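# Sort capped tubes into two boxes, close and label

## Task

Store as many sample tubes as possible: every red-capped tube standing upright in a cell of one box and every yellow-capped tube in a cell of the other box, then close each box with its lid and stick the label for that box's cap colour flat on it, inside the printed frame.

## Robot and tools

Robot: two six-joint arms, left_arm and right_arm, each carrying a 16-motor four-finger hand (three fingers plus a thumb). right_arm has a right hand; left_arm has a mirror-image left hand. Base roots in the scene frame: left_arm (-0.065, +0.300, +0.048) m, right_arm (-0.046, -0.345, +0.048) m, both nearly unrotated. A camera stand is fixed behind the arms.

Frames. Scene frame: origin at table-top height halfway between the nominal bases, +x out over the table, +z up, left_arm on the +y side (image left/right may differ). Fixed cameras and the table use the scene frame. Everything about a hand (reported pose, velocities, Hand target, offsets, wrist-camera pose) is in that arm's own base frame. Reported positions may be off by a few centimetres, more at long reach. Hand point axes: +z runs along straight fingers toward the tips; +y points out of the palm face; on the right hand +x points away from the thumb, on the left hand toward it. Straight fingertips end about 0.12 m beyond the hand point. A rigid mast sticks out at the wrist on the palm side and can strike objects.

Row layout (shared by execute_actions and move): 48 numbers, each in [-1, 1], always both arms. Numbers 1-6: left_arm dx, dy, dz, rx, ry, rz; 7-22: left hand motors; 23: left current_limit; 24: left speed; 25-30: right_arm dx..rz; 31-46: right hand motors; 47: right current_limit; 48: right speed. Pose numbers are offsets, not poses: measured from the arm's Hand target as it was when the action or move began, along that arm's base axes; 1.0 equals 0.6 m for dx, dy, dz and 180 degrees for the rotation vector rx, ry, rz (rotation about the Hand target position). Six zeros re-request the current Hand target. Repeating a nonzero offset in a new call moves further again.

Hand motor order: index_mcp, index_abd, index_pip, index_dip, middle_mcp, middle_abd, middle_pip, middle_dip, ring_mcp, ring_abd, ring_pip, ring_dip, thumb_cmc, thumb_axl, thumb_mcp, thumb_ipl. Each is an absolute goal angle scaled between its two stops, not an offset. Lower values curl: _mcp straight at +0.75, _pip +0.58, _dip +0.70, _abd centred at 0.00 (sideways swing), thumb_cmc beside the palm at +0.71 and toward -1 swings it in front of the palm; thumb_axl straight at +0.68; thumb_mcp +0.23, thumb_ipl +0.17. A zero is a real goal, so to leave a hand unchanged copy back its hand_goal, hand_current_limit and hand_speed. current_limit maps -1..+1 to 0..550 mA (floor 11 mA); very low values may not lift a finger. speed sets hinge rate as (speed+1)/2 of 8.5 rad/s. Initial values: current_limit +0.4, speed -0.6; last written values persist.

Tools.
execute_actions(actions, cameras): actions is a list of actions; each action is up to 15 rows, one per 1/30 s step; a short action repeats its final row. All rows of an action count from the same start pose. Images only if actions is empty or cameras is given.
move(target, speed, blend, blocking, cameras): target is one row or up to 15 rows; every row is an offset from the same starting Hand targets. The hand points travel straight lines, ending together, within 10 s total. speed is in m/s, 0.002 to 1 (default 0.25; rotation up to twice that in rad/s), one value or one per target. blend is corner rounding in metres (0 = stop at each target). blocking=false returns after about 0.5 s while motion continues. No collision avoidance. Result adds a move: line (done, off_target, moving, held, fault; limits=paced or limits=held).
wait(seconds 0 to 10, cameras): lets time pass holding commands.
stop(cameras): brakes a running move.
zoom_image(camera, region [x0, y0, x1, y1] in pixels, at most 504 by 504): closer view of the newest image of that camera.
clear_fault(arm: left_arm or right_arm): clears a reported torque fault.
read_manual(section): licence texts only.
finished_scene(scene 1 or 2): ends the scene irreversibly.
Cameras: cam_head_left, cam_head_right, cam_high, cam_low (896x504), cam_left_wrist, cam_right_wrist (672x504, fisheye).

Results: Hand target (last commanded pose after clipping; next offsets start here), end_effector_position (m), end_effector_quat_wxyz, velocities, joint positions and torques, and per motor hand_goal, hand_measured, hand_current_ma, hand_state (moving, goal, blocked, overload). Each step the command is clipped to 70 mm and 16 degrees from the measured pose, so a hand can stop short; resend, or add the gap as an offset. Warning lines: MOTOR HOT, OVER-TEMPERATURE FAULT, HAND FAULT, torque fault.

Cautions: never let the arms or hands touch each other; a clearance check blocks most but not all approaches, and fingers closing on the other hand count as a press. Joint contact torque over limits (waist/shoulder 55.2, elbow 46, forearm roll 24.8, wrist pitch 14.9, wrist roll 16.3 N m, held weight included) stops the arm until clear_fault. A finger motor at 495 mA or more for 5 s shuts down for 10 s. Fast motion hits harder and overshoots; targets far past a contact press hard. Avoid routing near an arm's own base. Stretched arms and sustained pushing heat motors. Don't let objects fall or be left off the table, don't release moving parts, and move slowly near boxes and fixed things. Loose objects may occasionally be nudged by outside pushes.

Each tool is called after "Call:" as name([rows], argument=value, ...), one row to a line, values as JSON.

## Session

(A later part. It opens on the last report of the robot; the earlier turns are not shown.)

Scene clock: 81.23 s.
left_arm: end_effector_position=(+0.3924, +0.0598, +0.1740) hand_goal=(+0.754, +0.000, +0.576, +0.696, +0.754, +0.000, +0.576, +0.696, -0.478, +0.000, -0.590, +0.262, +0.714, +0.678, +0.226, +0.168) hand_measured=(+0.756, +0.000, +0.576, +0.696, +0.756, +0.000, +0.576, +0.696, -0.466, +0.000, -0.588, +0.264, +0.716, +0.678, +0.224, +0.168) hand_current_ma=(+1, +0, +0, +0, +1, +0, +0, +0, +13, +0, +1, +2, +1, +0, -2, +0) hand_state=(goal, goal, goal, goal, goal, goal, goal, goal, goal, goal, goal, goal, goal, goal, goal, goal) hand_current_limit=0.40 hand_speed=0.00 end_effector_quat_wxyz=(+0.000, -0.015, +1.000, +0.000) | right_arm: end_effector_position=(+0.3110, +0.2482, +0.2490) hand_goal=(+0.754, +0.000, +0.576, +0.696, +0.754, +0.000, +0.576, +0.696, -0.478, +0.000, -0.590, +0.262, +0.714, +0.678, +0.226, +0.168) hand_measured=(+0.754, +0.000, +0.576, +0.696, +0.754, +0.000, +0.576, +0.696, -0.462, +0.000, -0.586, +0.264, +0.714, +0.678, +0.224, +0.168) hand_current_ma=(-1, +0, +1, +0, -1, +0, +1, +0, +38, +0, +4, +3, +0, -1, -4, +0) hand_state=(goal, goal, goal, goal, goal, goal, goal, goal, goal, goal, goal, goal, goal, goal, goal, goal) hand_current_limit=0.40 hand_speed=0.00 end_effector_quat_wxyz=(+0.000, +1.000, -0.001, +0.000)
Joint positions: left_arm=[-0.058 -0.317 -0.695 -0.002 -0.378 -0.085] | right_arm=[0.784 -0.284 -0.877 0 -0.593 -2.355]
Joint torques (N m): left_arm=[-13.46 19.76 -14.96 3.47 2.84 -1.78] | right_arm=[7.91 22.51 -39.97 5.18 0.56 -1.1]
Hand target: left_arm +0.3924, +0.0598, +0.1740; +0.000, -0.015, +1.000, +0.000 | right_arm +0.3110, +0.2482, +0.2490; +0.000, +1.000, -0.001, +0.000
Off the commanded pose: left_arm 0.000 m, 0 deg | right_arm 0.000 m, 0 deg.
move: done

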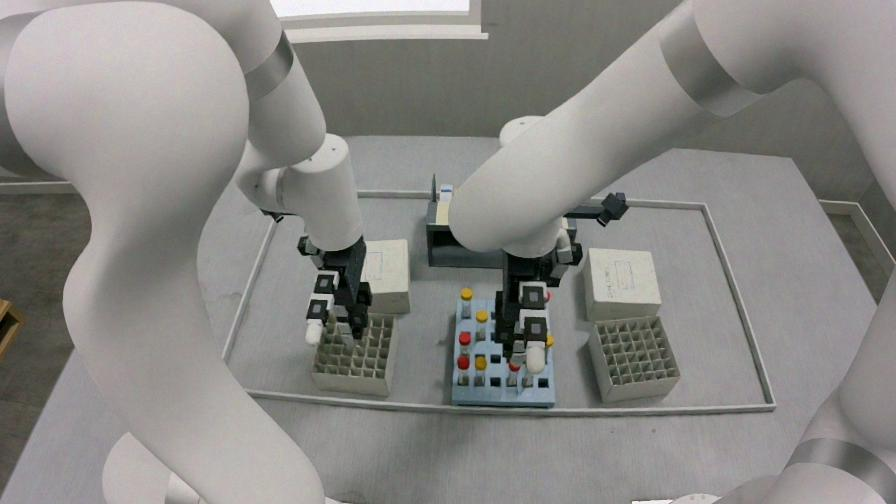

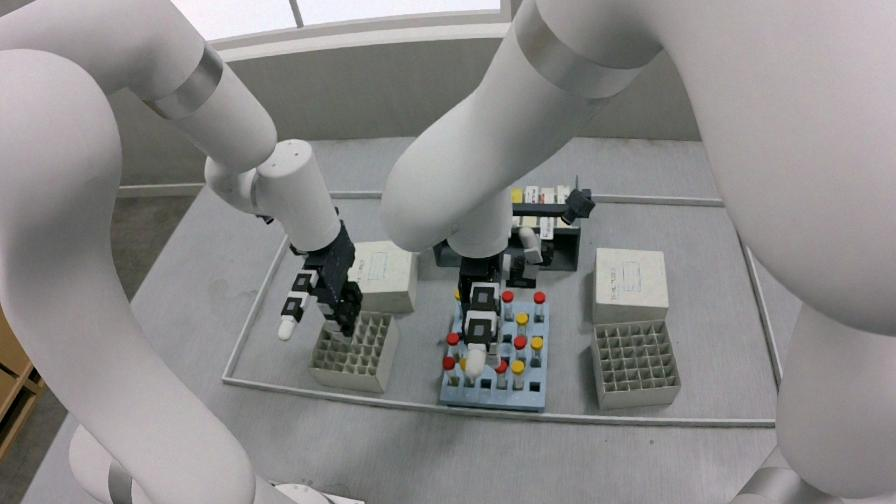

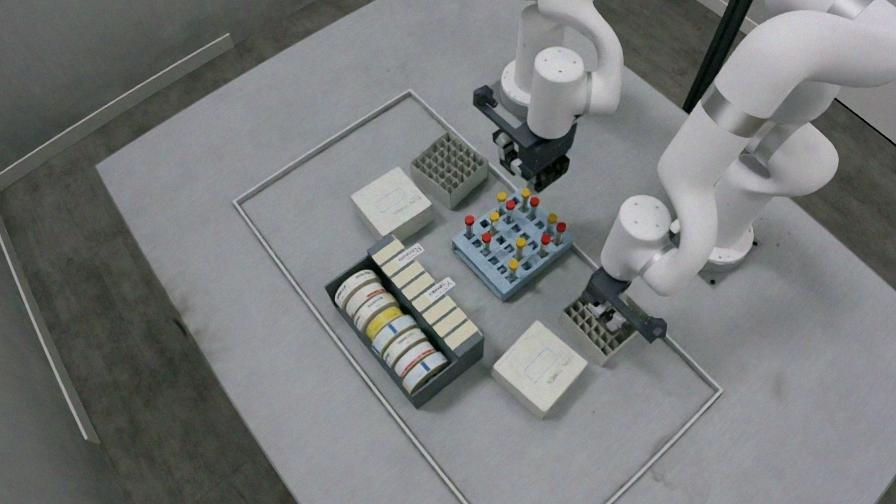

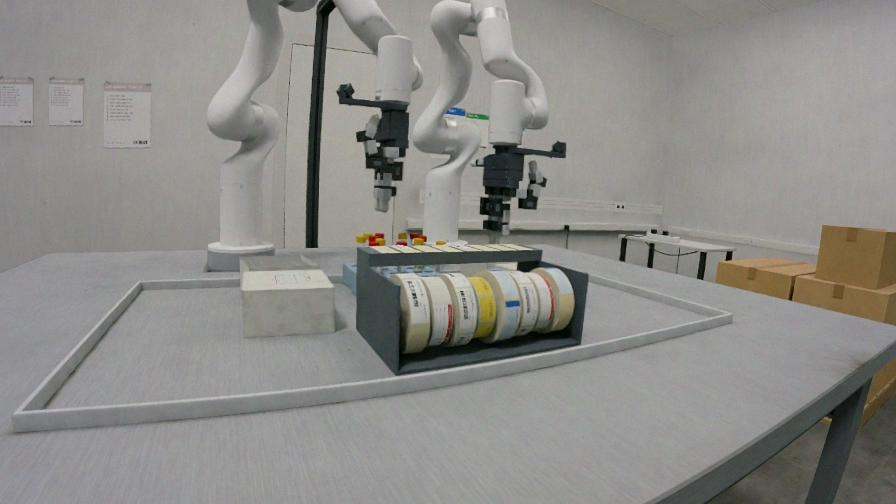

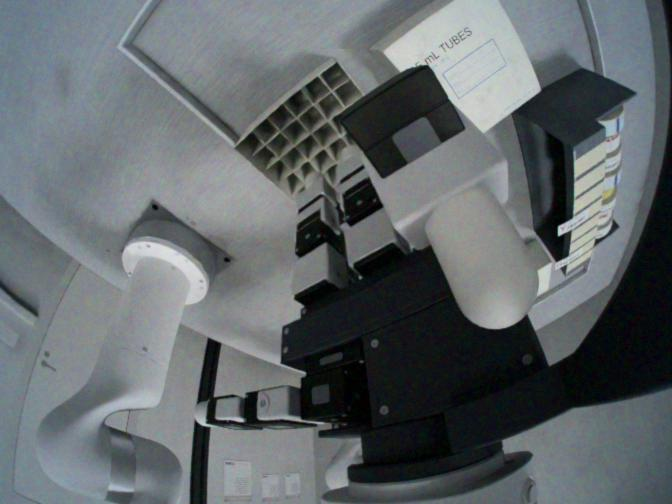

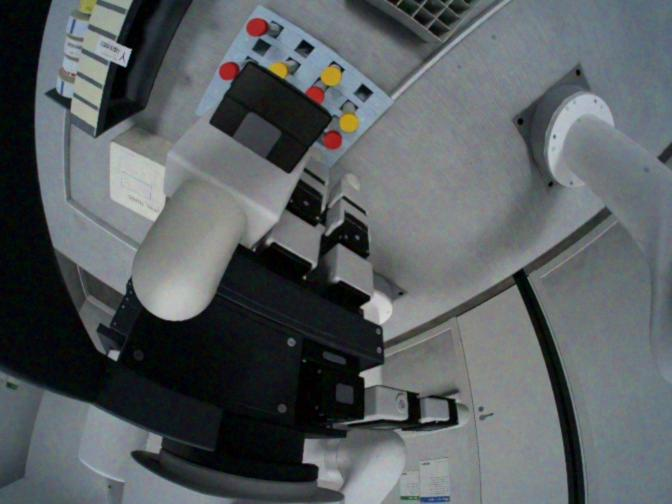

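Call:
move(target=[0,0,0,0,0,0,0.754,0.05,0.576,0.696,0.754,-0.05,0.576,0.696,0.89,0,-0.883,-0.609,0.714,0.678,0.9,0.168,0.4,0.2,0,0,-0.0333,0,0,0,0.754,0.05,0.576,0.696,0.754,-0.05,0.576,0.696,0.89,0,-0.883,-0.609,0.714,0.678,0.9,0.168,0.4,0.2], speed=0.25, cameras=["cam_head_left","cam_head_right","cam_high","cam_left_wrist","cam_right_wrist"])

Call:
zoom_image(camera="cam_head_left", region=[430, 240, 580, 420])

Call:
zoom_image(camera="cam_head_right", region=[430, 240, 580, 420])

Call:
zoom_image(camera="cam_high", region=[480, 130, 600, 270])

Call:
zoom_image(camera="cam_right_wrist", region=[200, 0, 450, 250])

Call:
zoom_image(camera="cam_left_wrist", region=[200, 0, 450, 250])

Scene clock: 88.07 s.
left_arm: end_effector_position=(+0.3924, +0.0598, +0.1740) hand_goal=(+0.754, +0.050, +0.576, +0.696, +0.754, -0.050, +0.576, +0.696, +0.890, +0.000, -0.882, -0.608, +0.714, +0.678, +0.900, +0.168) hand_measured=(+0.756, +0.046, +0.576, +0.696, +0.756, -0.046, +0.576, +0.696, +0.888, +0.000, -0.876, -0.604, +0.716, +0.678, +0.894, +0.168) hand_current_ma=(+1, -2, +0, +0, +1, +2, +0, +0, -2, +0, +5, +2, +1, +0, -8, +0) hand_state=(goal, goal, goal, goal, goal, goal, goal, goal, goal, goal, goal, goal, goal, goal, goal, goal) hand_current_limit=0.40 hand_speed=0.20 end_effector_quat_wxyz=(+0.000, -0.015, +1.000, +0.000) | right_arm: end_effector_position=(+0.3110, +0.2483, +0.2290) hand_goal=(+0.754, +0.050, +0.576, +0.696, +0.754, -0.050, +0.576, +0.696, +0.890, +0.000, -0.882, -0.608, +0.714, +0.678, +0.900, +0.168) hand_measured=(+0.754, +0.046, +0.576, +0.696, +0.754, -0.046, +0.576, +0.696, +0.888, +0.000, -0.876, -0.606, +0.714, +0.678, +0.894, +0.168) hand_current_ma=(-1, -5, +1, +0, -1, +5, +1, +0, -4, +0, +9, +4, +0, -1, -14, +0) hand_state=(goal, goal, goal, goal, goal, goal, goal, goal, goal, goal, goal, goal, goal, goal, goal, goal) hand_current_limit=0.40 hand_speed=0.20 end_effector_quat_wxyz=(+0.000, +1.000, -0.001, +0.000)
Joint positions: left_arm=[-0.058 -0.317 -0.695 -0.002 -0.378 -0.085] | right_arm=[0.784 -0.318 -0.866 0 -0.548 -2.355]
Joint torques (N m): left_arm=[-12.8 19.33 -14.44 3.86 2.54 -1.73] | right_arm=[8.8 24.26 -16.46 4.52 1.24 0.73]
Hand target: left_arm +0.3924, +0.0598, +0.1740; +0.000, -0.015, +1.000, +0.000 | right_arm +0.3110, +0.2482, +0.2290; +0.000, +1.000, -0.001, +0.000
Off the commanded pose: left_arm 0.000 m, 0 deg | right_arm 0.000 m, 0 deg.
move: done
Images, in order (width x height): cam_head_left 896x504, cam_head_right 896x504, cam_high 896x504, cam_left_wrist 672x504, cam_right_wrist 672x504.

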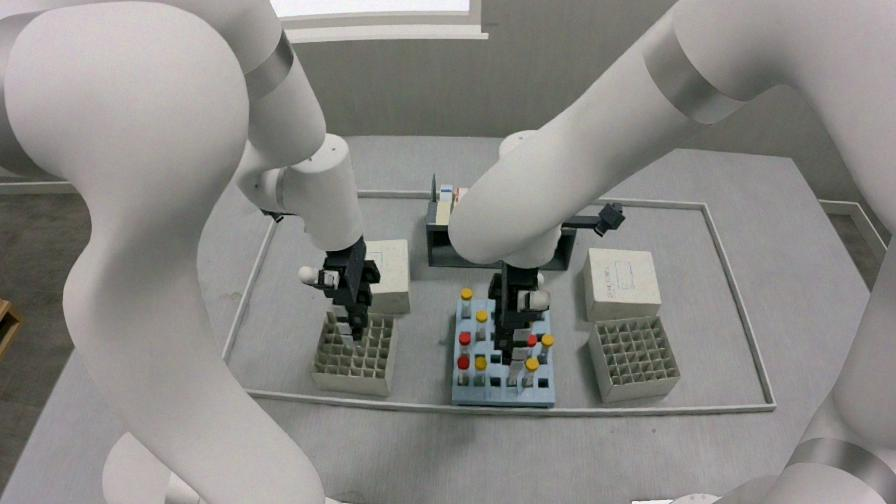

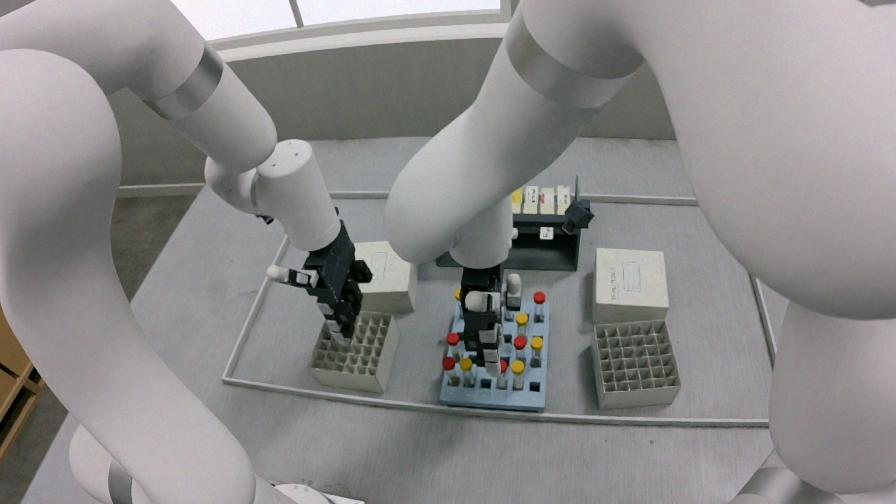

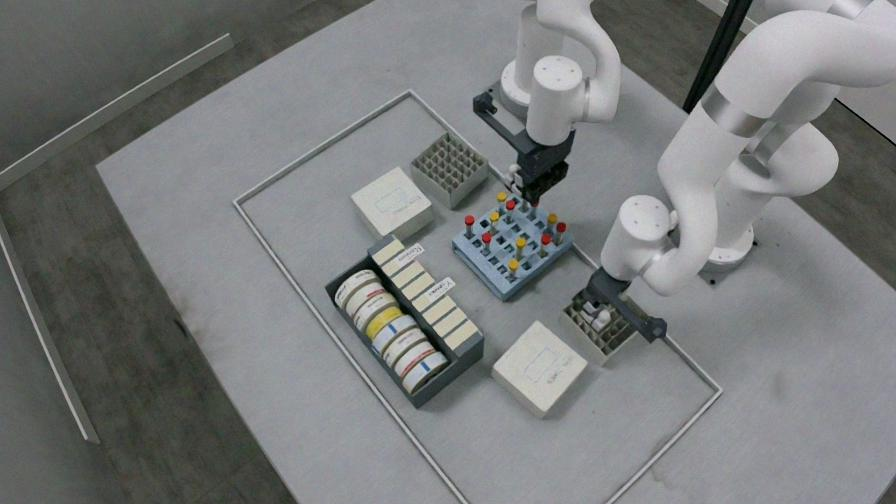

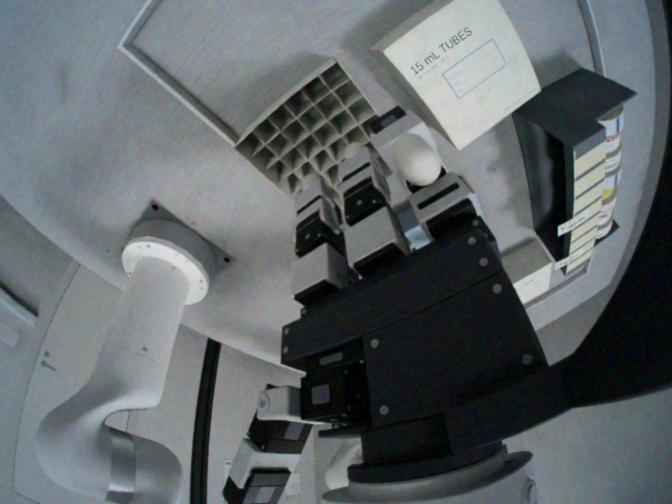

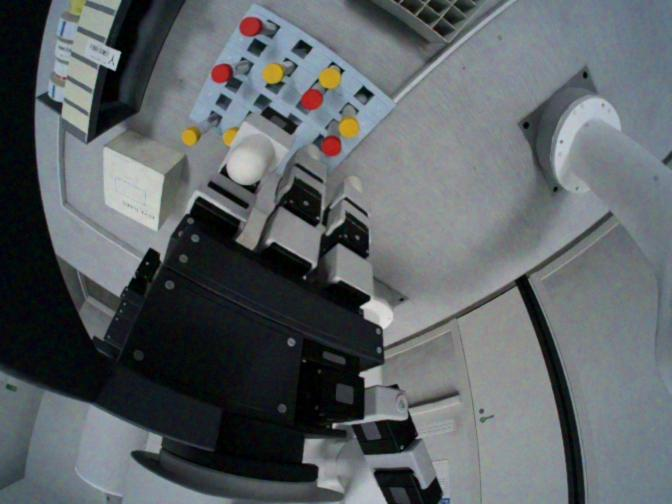

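Scaled by 2.800 from the camera's 896x504 image, which has a finer 1280x720 frame.

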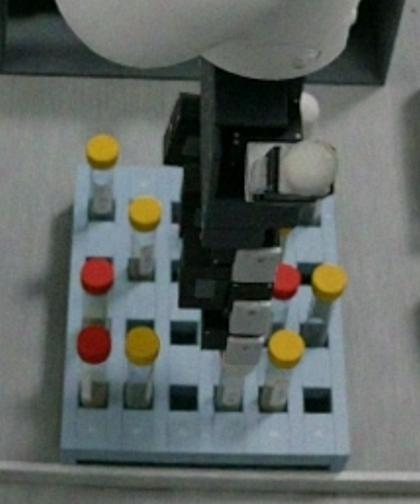

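Scaled by 2.800 from the camera's 896x504 image, which has a finer 1280x720 frame.

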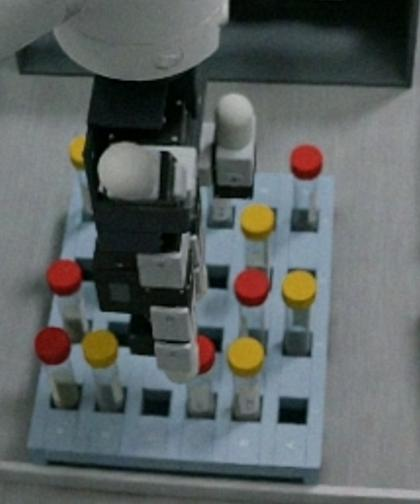

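Scaled by 3.600 from the camera's 896x504 image, which has a finer 1280x720 frame.

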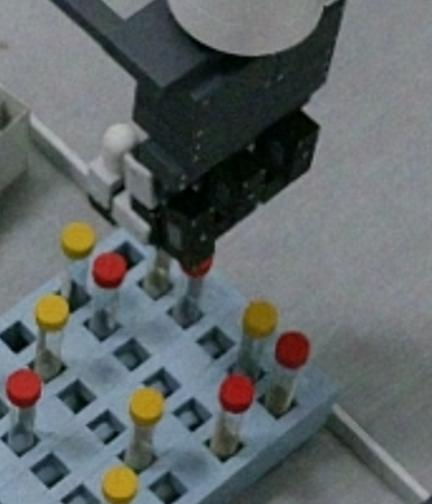

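Scaled by 2.016 from the camera's 672x504 image, which has a finer 960x720 frame.

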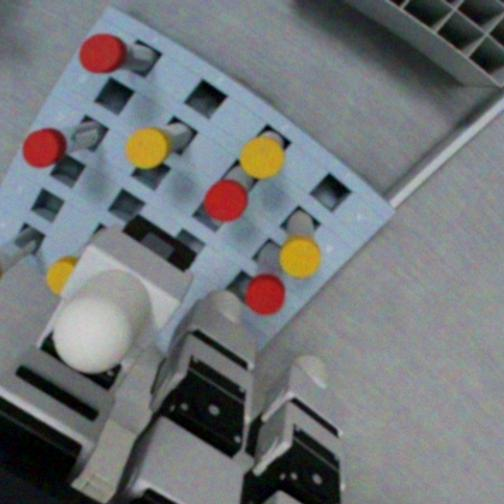

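Scaled by 2.016 from the camera's 672x504 image, which has a finer 960x720 frame.

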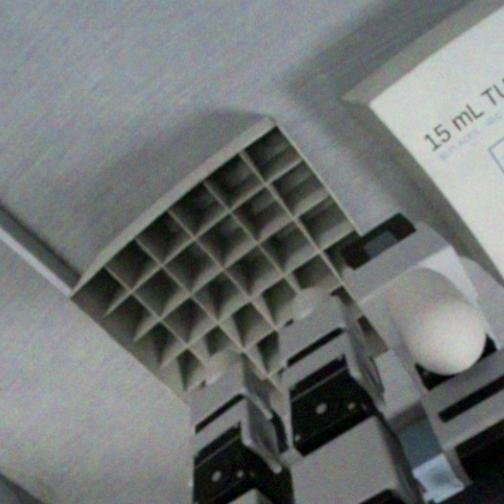

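Call:
move(target=[0,0,0,0,0,0,0.754,0.05,0.576,0.696,0.754,-0.05,0.576,0.696,0.89,0,-0.883,-0.609,0.714,0.678,0.9,0.168,0.4,0.2,0.0067,-0.0067,-0.0583,0,0,0,0.754,0.05,0.576,0.696,0.754,-0.05,0.576,0.696,0.89,0,-0.883,-0.609,0.714,0.678,0.9,0.168,0.4,0.2], speed=0.1, cameras=["cam_head_left","cam_head_right","cam_high","cam_right_wrist"])

Call:
zoom_image(camera="cam_head_left", region=[450, 300, 560, 410])

Call:
zoom_image(camera="cam_head_right", region=[440, 300, 550, 410])

Call:
zoom_image(camera="cam_high", region=[480, 170, 580, 270])

Call:
zoom_image(camera="cam_right_wrist", region=[260, 80, 400, 220])

Scene clock: 97.03 s.
left_arm: end_effector_position=(+0.3924, +0.0598, +0.1740) hand_goal=(+0.754, +0.050, +0.576, +0.696, +0.754, -0.050, +0.576, +0.696, +0.890, +0.000, -0.882, -0.608, +0.714, +0.678, +0.900, +0.168) hand_measured=(+0.756, +0.046, +0.576, +0.696, +0.756, -0.046, +0.576, +0.696, +0.888, +0.000, -0.876, -0.604, +0.716, +0.678, +0.894, +0.168) hand_current_ma=(+1, -2, +0, +0, +1, +2, +0, +0, -2, +0, +5, +2, +1, +0, -8, +0) hand_state=(goal, goal, goal, goal, goal, goal, goal, goal, goal, goal, goal, goal, goal, goal, goal, goal) hand_current_limit=0.40 hand_speed=0.20 end_effector_quat_wxyz=(+0.000, -0.015, +1.000, +0.000) | right_arm: end_effector_position=(+0.3150, +0.2442, +0.1940) hand_goal=(+0.754, +0.050, +0.576, +0.696, +0.754, -0.050, +0.576, +0.696, +0.890, +0.000, -0.882, -0.608, +0.714, +0.678, +0.900, +0.168) hand_measured=(+0.754, +0.046, +0.576, +0.696, +0.754, -0.046, +0.576, +0.696, +0.888, +0.000, -0.876, -0.606, +0.714, +0.678, +0.894, +0.168) hand_current_ma=(-1, -5, +1, +0, -1, +5, +1, +0, -4, +0, +9, +4, +0, -1, -14, +0) hand_state=(goal, goal, goal, goal, goal, goal, goal, goal, goal, goal, goal, goal, goal, goal, goal, goal) hand_current_limit=0.40 hand_speed=0.20 end_effector_quat_wxyz=(+0.000, +1.000, -0.001, +0.000)
Joint positions: left_arm=[-0.058 -0.317 -0.695 -0.002 -0.378 -0.085] | right_arm=[0.772 -0.382 -0.851 0 -0.47 -2.367]
Joint torques (N m): left_arm=[-6.32 20.02 -13.75 3.65 1.2 -1.75] | right_arm=[-9.88 25.39 -16.42 -2.49 1.27 -1.11]
Hand target: left_arm +0.3924, +0.0598, +0.1740; +0.000, -0.015, +1.000, +0.000 | right_arm +0.3150, +0.2442, +0.1940; +0.000, +1.000, -0.001, +0.000
Off the commanded pose: left_arm 0.000 m, 0 deg | right_arm 0.000 m, 0 deg.
move: done
Images, in order (width x height): cam_head_left 896x504, cam_head_right 896x504, cam_high 896x504, cam_right_wrist 672x504.

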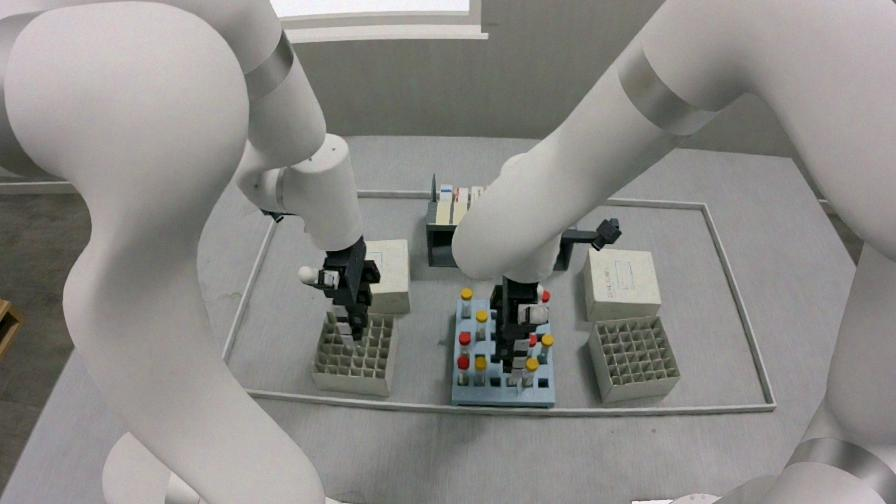

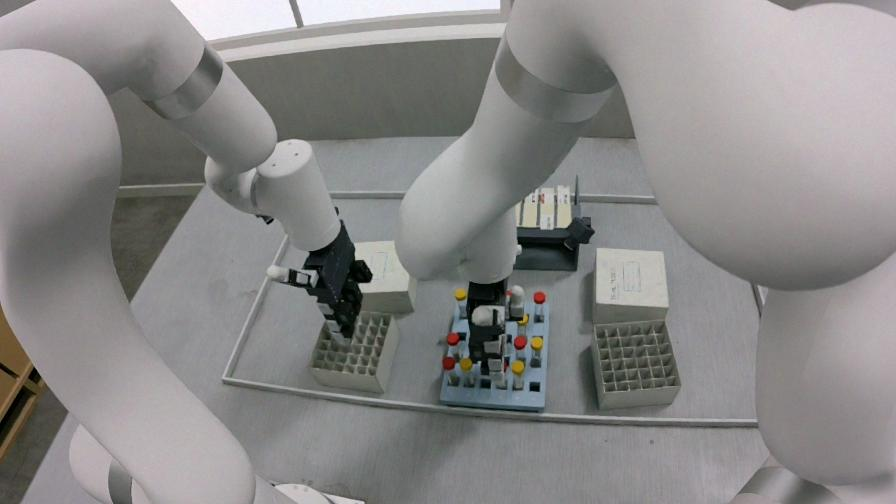

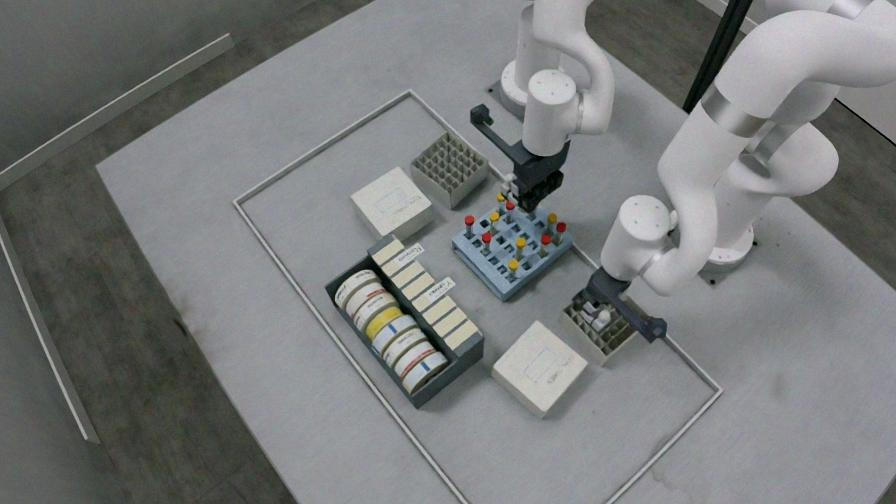

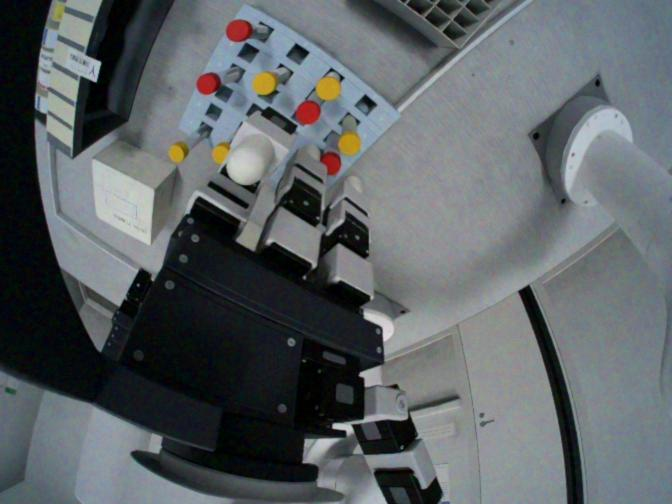

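Scaled by 4.582 from the camera's 896x504 image, which has a finer 1280x720 frame.

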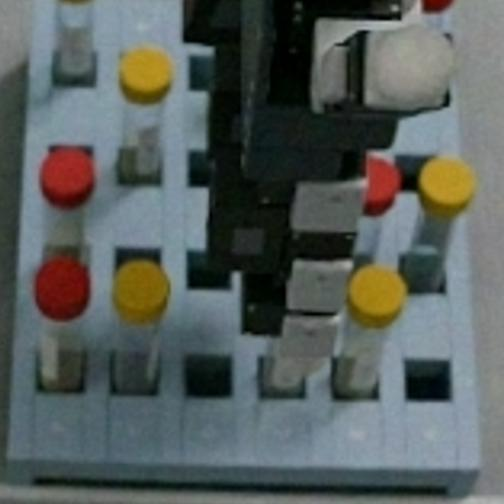

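Scaled by 4.582 from the camera's 896x504 image, which has a finer 1280x720 frame.

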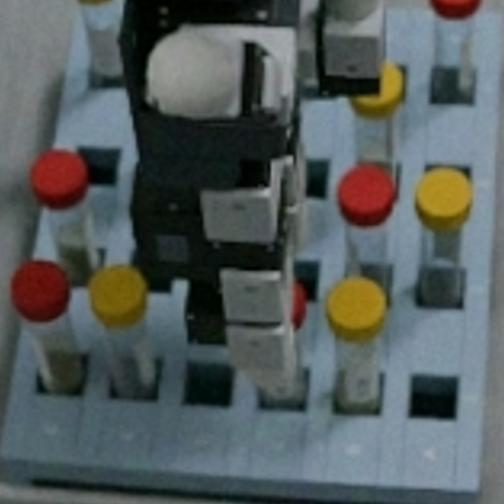

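Scaled by 5.040 from the camera's 896x504 image, which has a finer 1280x720 frame.

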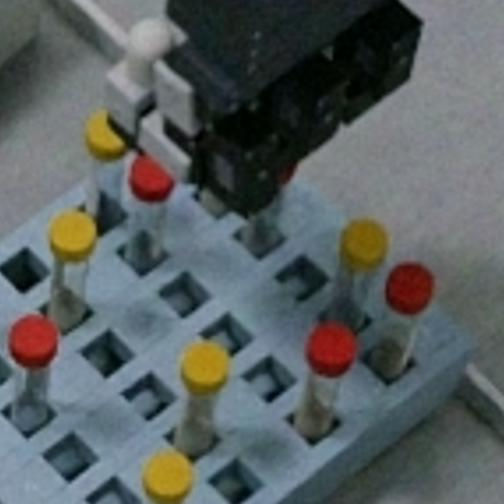

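Scaled by 3.600 from the camera's 672x504 image, which has a finer 960x720 frame.

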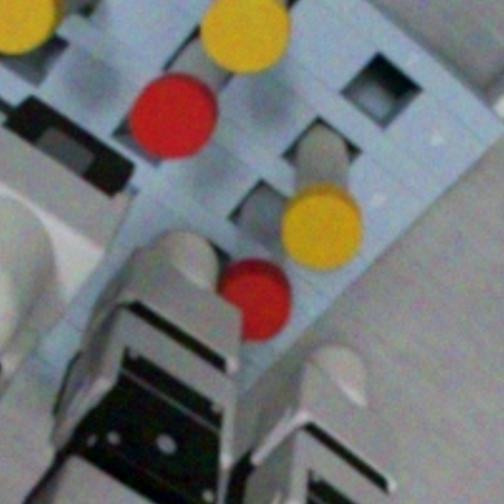

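Call:
move([
  [0,0,0,0,0,0,0.754,0.05,0.576,0.696,0.754,-0.05,0.576,0.696,0.89,0,-0.883,-0.609,0.714,0.678,0.9,0.168,0.4,0.2,0.005,0,-0.0167,0,0,0,0.754,0.05,0.576,0.696,0.754,-0.05,0.576,0.696,0.89,0,-0.883,-0.609,0.714,0.678,0.9,0.168,0.4,0.2],
  [0,0,0,0,0,0,0.754,0.05,0.576,0.696,0.754,-0.05,0.576,0.696,0.89,0,-0.883,-0.609,0.714,0.678,0.9,0.168,0.4,0.2,0.005,0,-0.0167,0,0,0,0.754,-0.12,0.576,0.696,0.754,0.12,0.576,0.696,0.89,0,-0.883,-0.609,0.714,0.678,0.9,0.168,0.4,0.2],
], speed=0.1, cameras=["cam_head_left","cam_head_right","cam_high","cam_right_wrist"])

Call:
zoom_image(camera="cam_right_wrist", region=[260, 80, 400, 220])

Call:
zoom_image(camera="cam_head_right", region=[440, 300, 550, 410])

Call:
zoom_image(camera="cam_head_left", region=[450, 300, 560, 410])

Scene clock: 103.87 s.
left_arm: end_effector_position=(+0.3924, +0.0598, +0.1740) hand_goal=(+0.754, +0.050, +0.576, +0.696, +0.754, -0.050, +0.576, +0.696, +0.890, +0.000, -0.882, -0.608, +0.714, +0.678, +0.900, +0.168) hand_measured=(+0.756, +0.046, +0.576, +0.696, +0.756, -0.046, +0.576, +0.696, +0.888, +0.000, -0.876, -0.604, +0.716, +0.678, +0.894, +0.168) hand_current_ma=(+1, -2, +0, +0, +1, +2, +0, +0, -2, +0, +5, +2, +1, +0, -8, +0) hand_state=(goal, goal, goal, goal, goal, goal, goal, goal, goal, goal, goal, goal, goal, goal, goal, goal) hand_current_limit=0.40 hand_speed=0.20 end_effector_quat_wxyz=(+0.000, -0.015, +1.000, +0.000) | right_arm: end_effector_position=(+0.3180, +0.2442, +0.1840) hand_goal=(+0.754, -0.120, +0.576, +0.696, +0.754, +0.120, +0.576, +0.696, +0.890, +0.000, -0.882, -0.608, +0.714, +0.678, +0.900, +0.168) hand_measured=(+0.754, -0.024, +0.576, +0.696, +0.754, +0.026, +0.576, +0.696, +0.888, +0.000, -0.876, -0.606, +0.714, +0.678, +0.894, +0.168) hand_current_ma=(-1, +287, +1, +0, -1, -281, +1, +0, -4, +0, +9, +4, +0, -1, -14, +0) hand_state=(goal, blocked, goal, goal, goal, blocked, goal, goal, goal, goal, goal, goal, goal, goal, goal, goal) hand_current_limit=0.40 hand_speed=0.20 end_effector_quat_wxyz=(+0.000, +1.000, -0.001, +0.000)
Joint positions: left_arm=[-0.058 -0.317 -0.695 -0.002 -0.378 -0.085] | right_arm=[0.768 -0.405 -0.855 0 -0.45 -2.372]
Joint torques (N m): left_arm=[-0.85 20.6 -13 3.82 -0.26 -1.76] | right_arm=[-9.73 26.67 -37.03 4.78 0.99 -1.1]
Hand target: left_arm +0.3924, +0.0598, +0.1740; +0.000, -0.015, +1.000, +0.000 | right_arm +0.3180, +0.2442, +0.1840; +0.000, +1.000, -0.001, +0.000
Off the commanded pose: left_arm 0.000 m, 0 deg | right_arm 0.000 m, 0 deg.
move: done
Images, in order (width x height): cam_head_left 896x504, cam_head_right 896x504, cam_high 896x504, cam_right_wrist 672x504.

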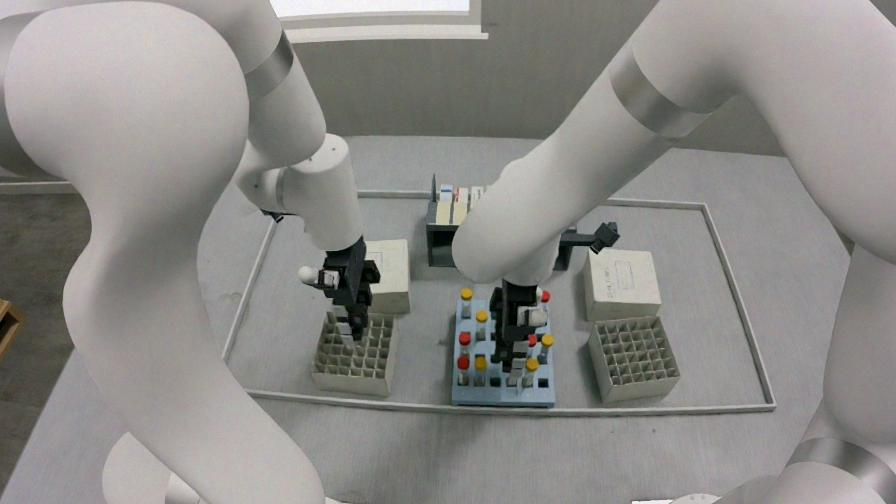

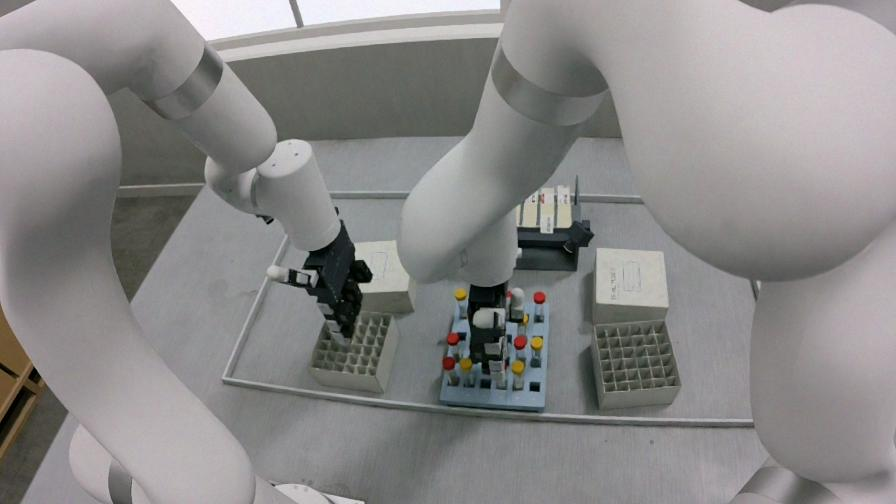

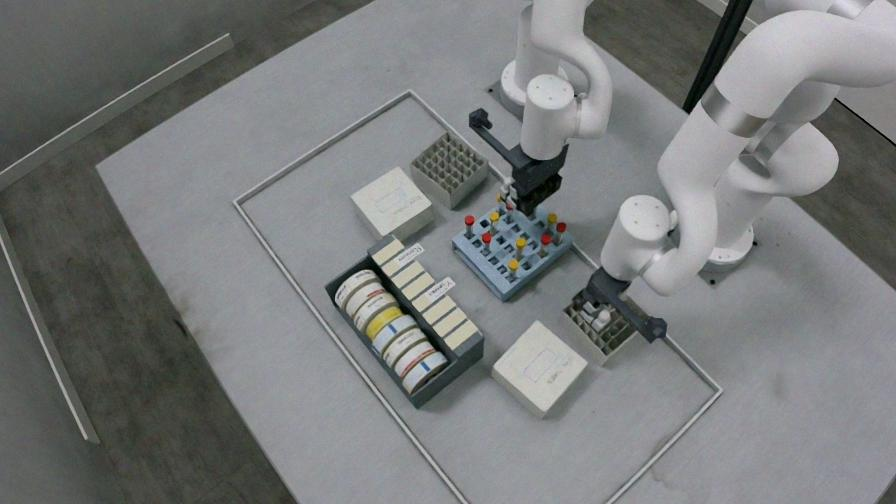

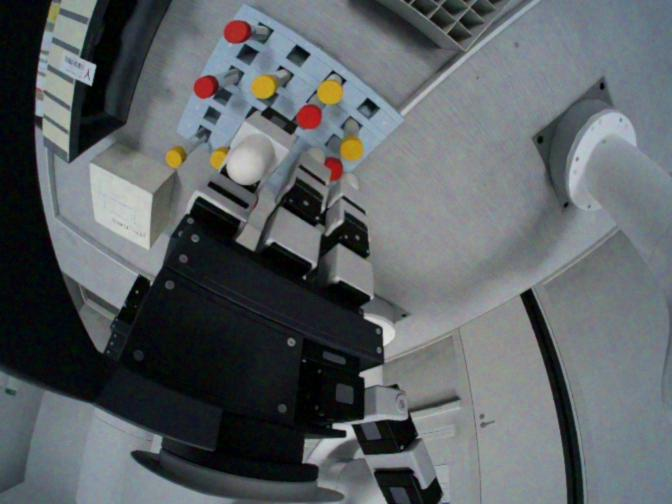

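Scaled by 3.600 from the camera's 672x504 image, which has a finer 960x720 frame.

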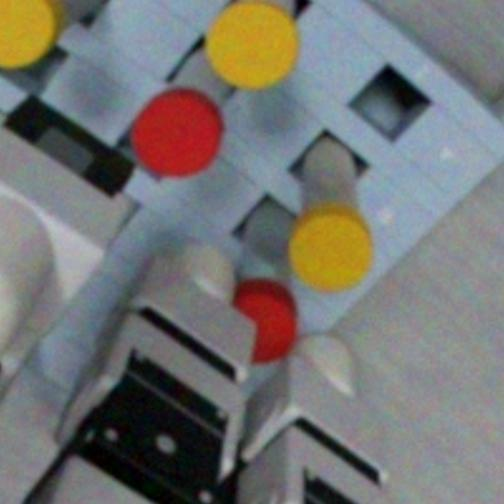

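Scaled by 4.582 from the camera's 896x504 image, which has a finer 1280x720 frame.

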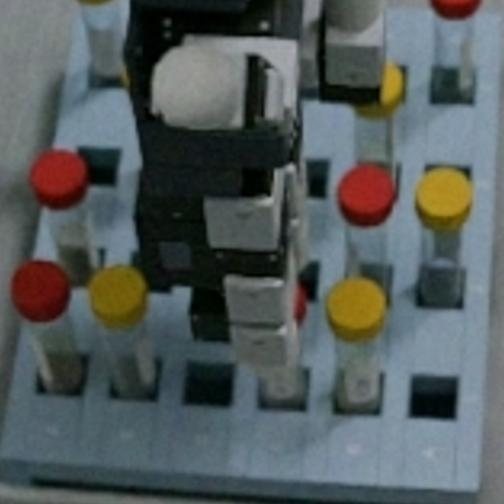

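Scaled by 4.582 from the camera's 896x504 image, which has a finer 1280x720 frame.

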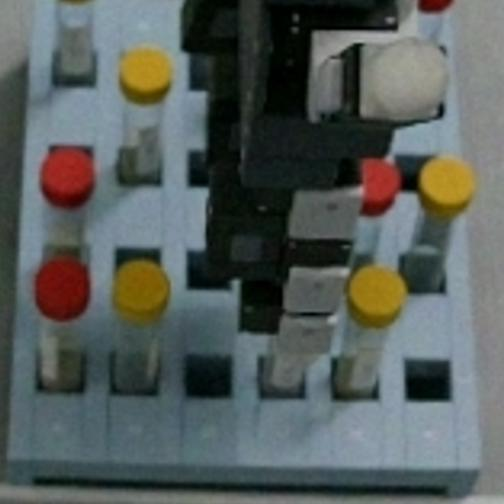

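Call:
move(target=[0,0,0,0,0,0,0.754,0.05,0.576,0.696,0.754,-0.05,0.576,0.696,0.89,0,-0.883,-0.609,0.714,0.678,0.9,0.168,0.4,0.2,0,0,0.225,0,0,0,0.754,-0.12,0.576,0.696,0.754,0.12,0.576,0.696,0.89,0,-0.883,-0.609,0.714,0.678,0.9,0.168,0.4,0.2], speed=0.2, cameras=["cam_head_left","cam_head_right","cam_high","cam_right_wrist"])

Call:
zoom_image(camera="cam_high", region=[460, 130, 600, 270])

Call:
zoom_image(camera="cam_right_wrist", region=[260, 80, 400, 220])

Call:
zoom_image(camera="cam_head_right", region=[440, 250, 590, 400])

Scene clock: 107.33 s.
left_arm: end_effector_position=(+0.3924, +0.0598, +0.1740) hand_goal=(+0.754, +0.050, +0.576, +0.696, +0.754, -0.050, +0.576, +0.696, +0.890, +0.000, -0.882, -0.608, +0.714, +0.678, +0.900, +0.168) hand_measured=(+0.756, +0.046, +0.576, +0.696, +0.756, -0.046, +0.576, +0.696, +0.888, +0.000, -0.876, -0.604, +0.716, +0.678, +0.894, +0.168) hand_current_ma=(+1, -2, +0, +0, +1, +2, +0, +0, -2, +0, +5, +2, +1, +0, -8, +0) hand_state=(goal, goal, goal, goal, goal, goal, goal, goal, goal, goal, goal, goal, goal, goal, goal, goal) hand_current_limit=0.40 hand_speed=0.20 end_effector_quat_wxyz=(+0.000, -0.015, +1.000, +0.000) | right_arm: end_effector_position=(+0.3180, +0.2442, +0.3190) hand_goal=(+0.754, -0.120, +0.576, +0.696, +0.754, +0.120, +0.576, +0.696, +0.890, +0.000, -0.882, -0.608, +0.714, +0.678, +0.900, +0.168) hand_measured=(+0.754, -0.024, +0.576, +0.696, +0.754, +0.026, +0.576, +0.696, +0.888, +0.000, -0.876, -0.606, +0.714, +0.678, +0.894, +0.168) hand_current_ma=(-1, +287, +1, +0, -1, -281, +1, +0, -4, +0, +9, +4, +0, -1, -13, +0) hand_state=(goal, blocked, goal, goal, goal, blocked, goal, goal, goal, goal, goal, goal, goal, goal, goal, goal) hand_current_limit=0.40 hand_speed=0.20 end_effector_quat_wxyz=(+0.000, +1.000, -0.001, +0.000)
Joint positions: left_arm=[-0.058 -0.317 -0.695 -0.002 -0.378 -0.085] | right_arm=[0.768 -0.189 -0.942 0 -0.754 -2.371]
Joint torques (N m): left_arm=[3.76 20.56 -12.68 3.84 -1.44 -1.78] | right_arm=[-7.66 51.35 -42.68 0.71 -1.74 1.08]
Hand target: left_arm +0.3924, +0.0598, +0.1740; +0.000, -0.015, +1.000, +0.000 | right_arm +0.3180, +0.2442, +0.3190; +0.000, +1.000, -0.001, +0.000
Off the commanded pose: left_arm 0.000 m, 0 deg | right_arm 0.000 m, 0 deg.
move: done
Images, in order (width x height): cam_head_left 896x504, cam_head_right 896x504, cam_high 896x504, cam_right_wrist 672x504.

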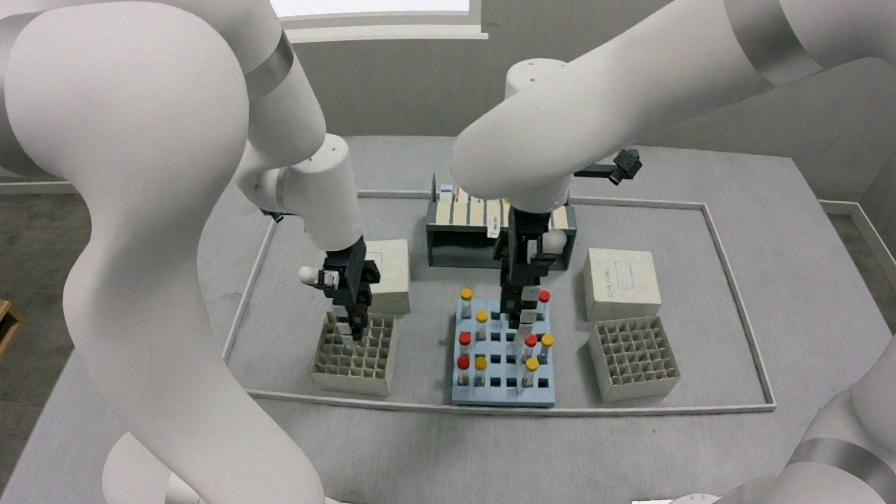

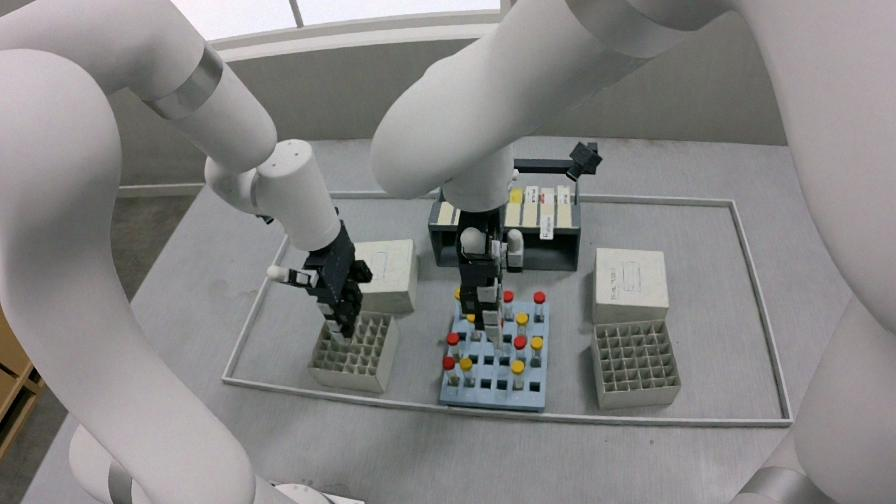

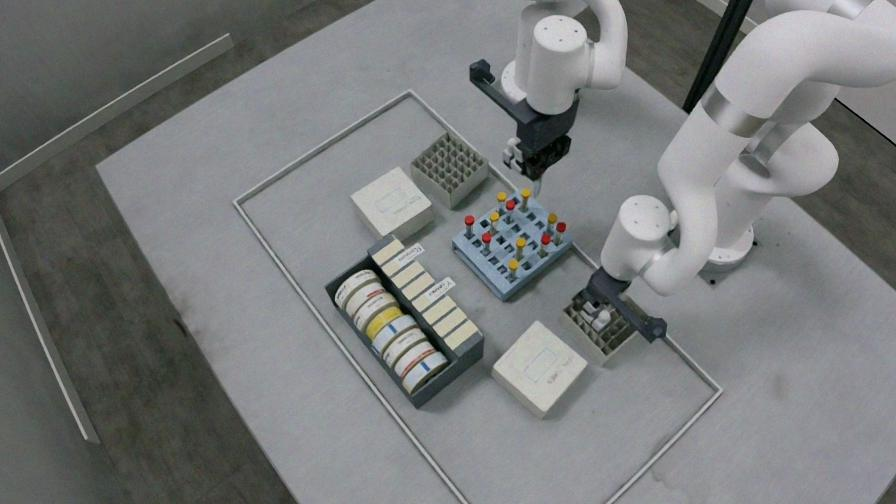

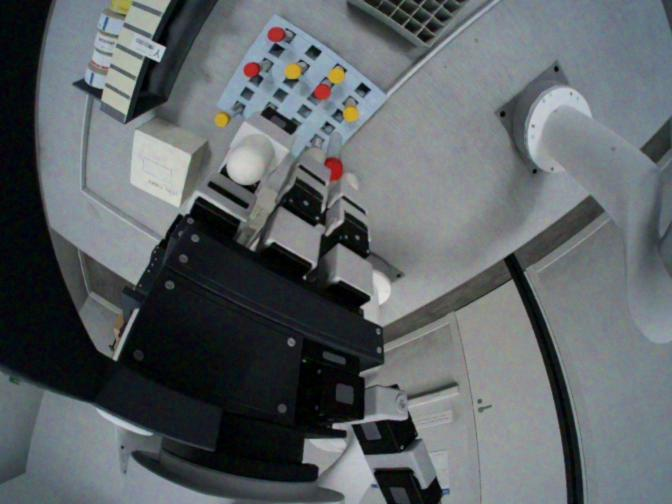

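Scaled by 3.600 from the camera's 896x504 image, which has a finer 1280x720 frame.

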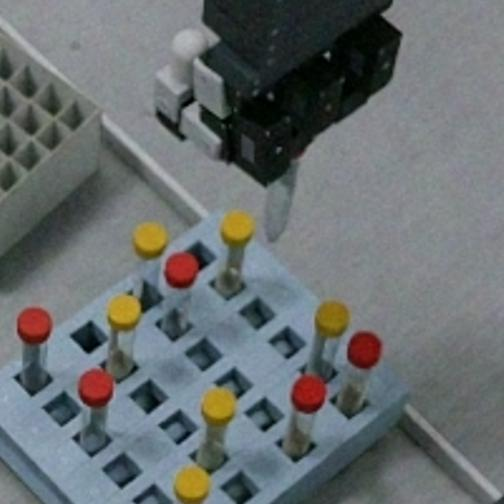

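Scaled by 3.600 from the camera's 672x504 image, which has a finer 960x720 frame.

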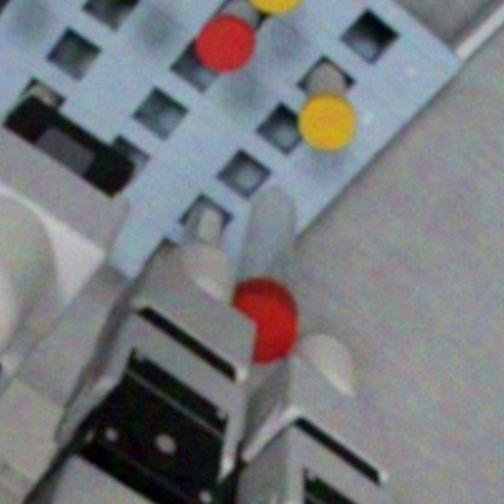

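Scaled by 3.360 from the camera's 896x504 image, which has a finer 1280x720 frame.

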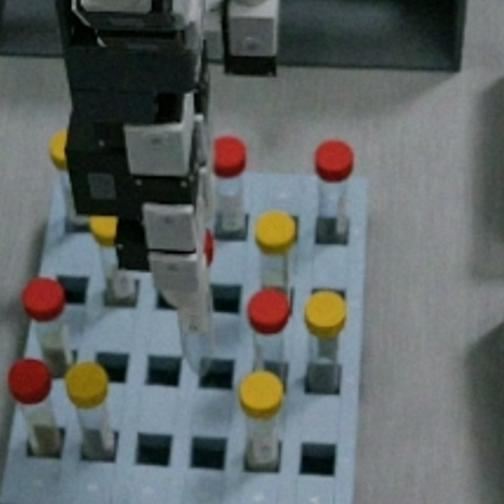

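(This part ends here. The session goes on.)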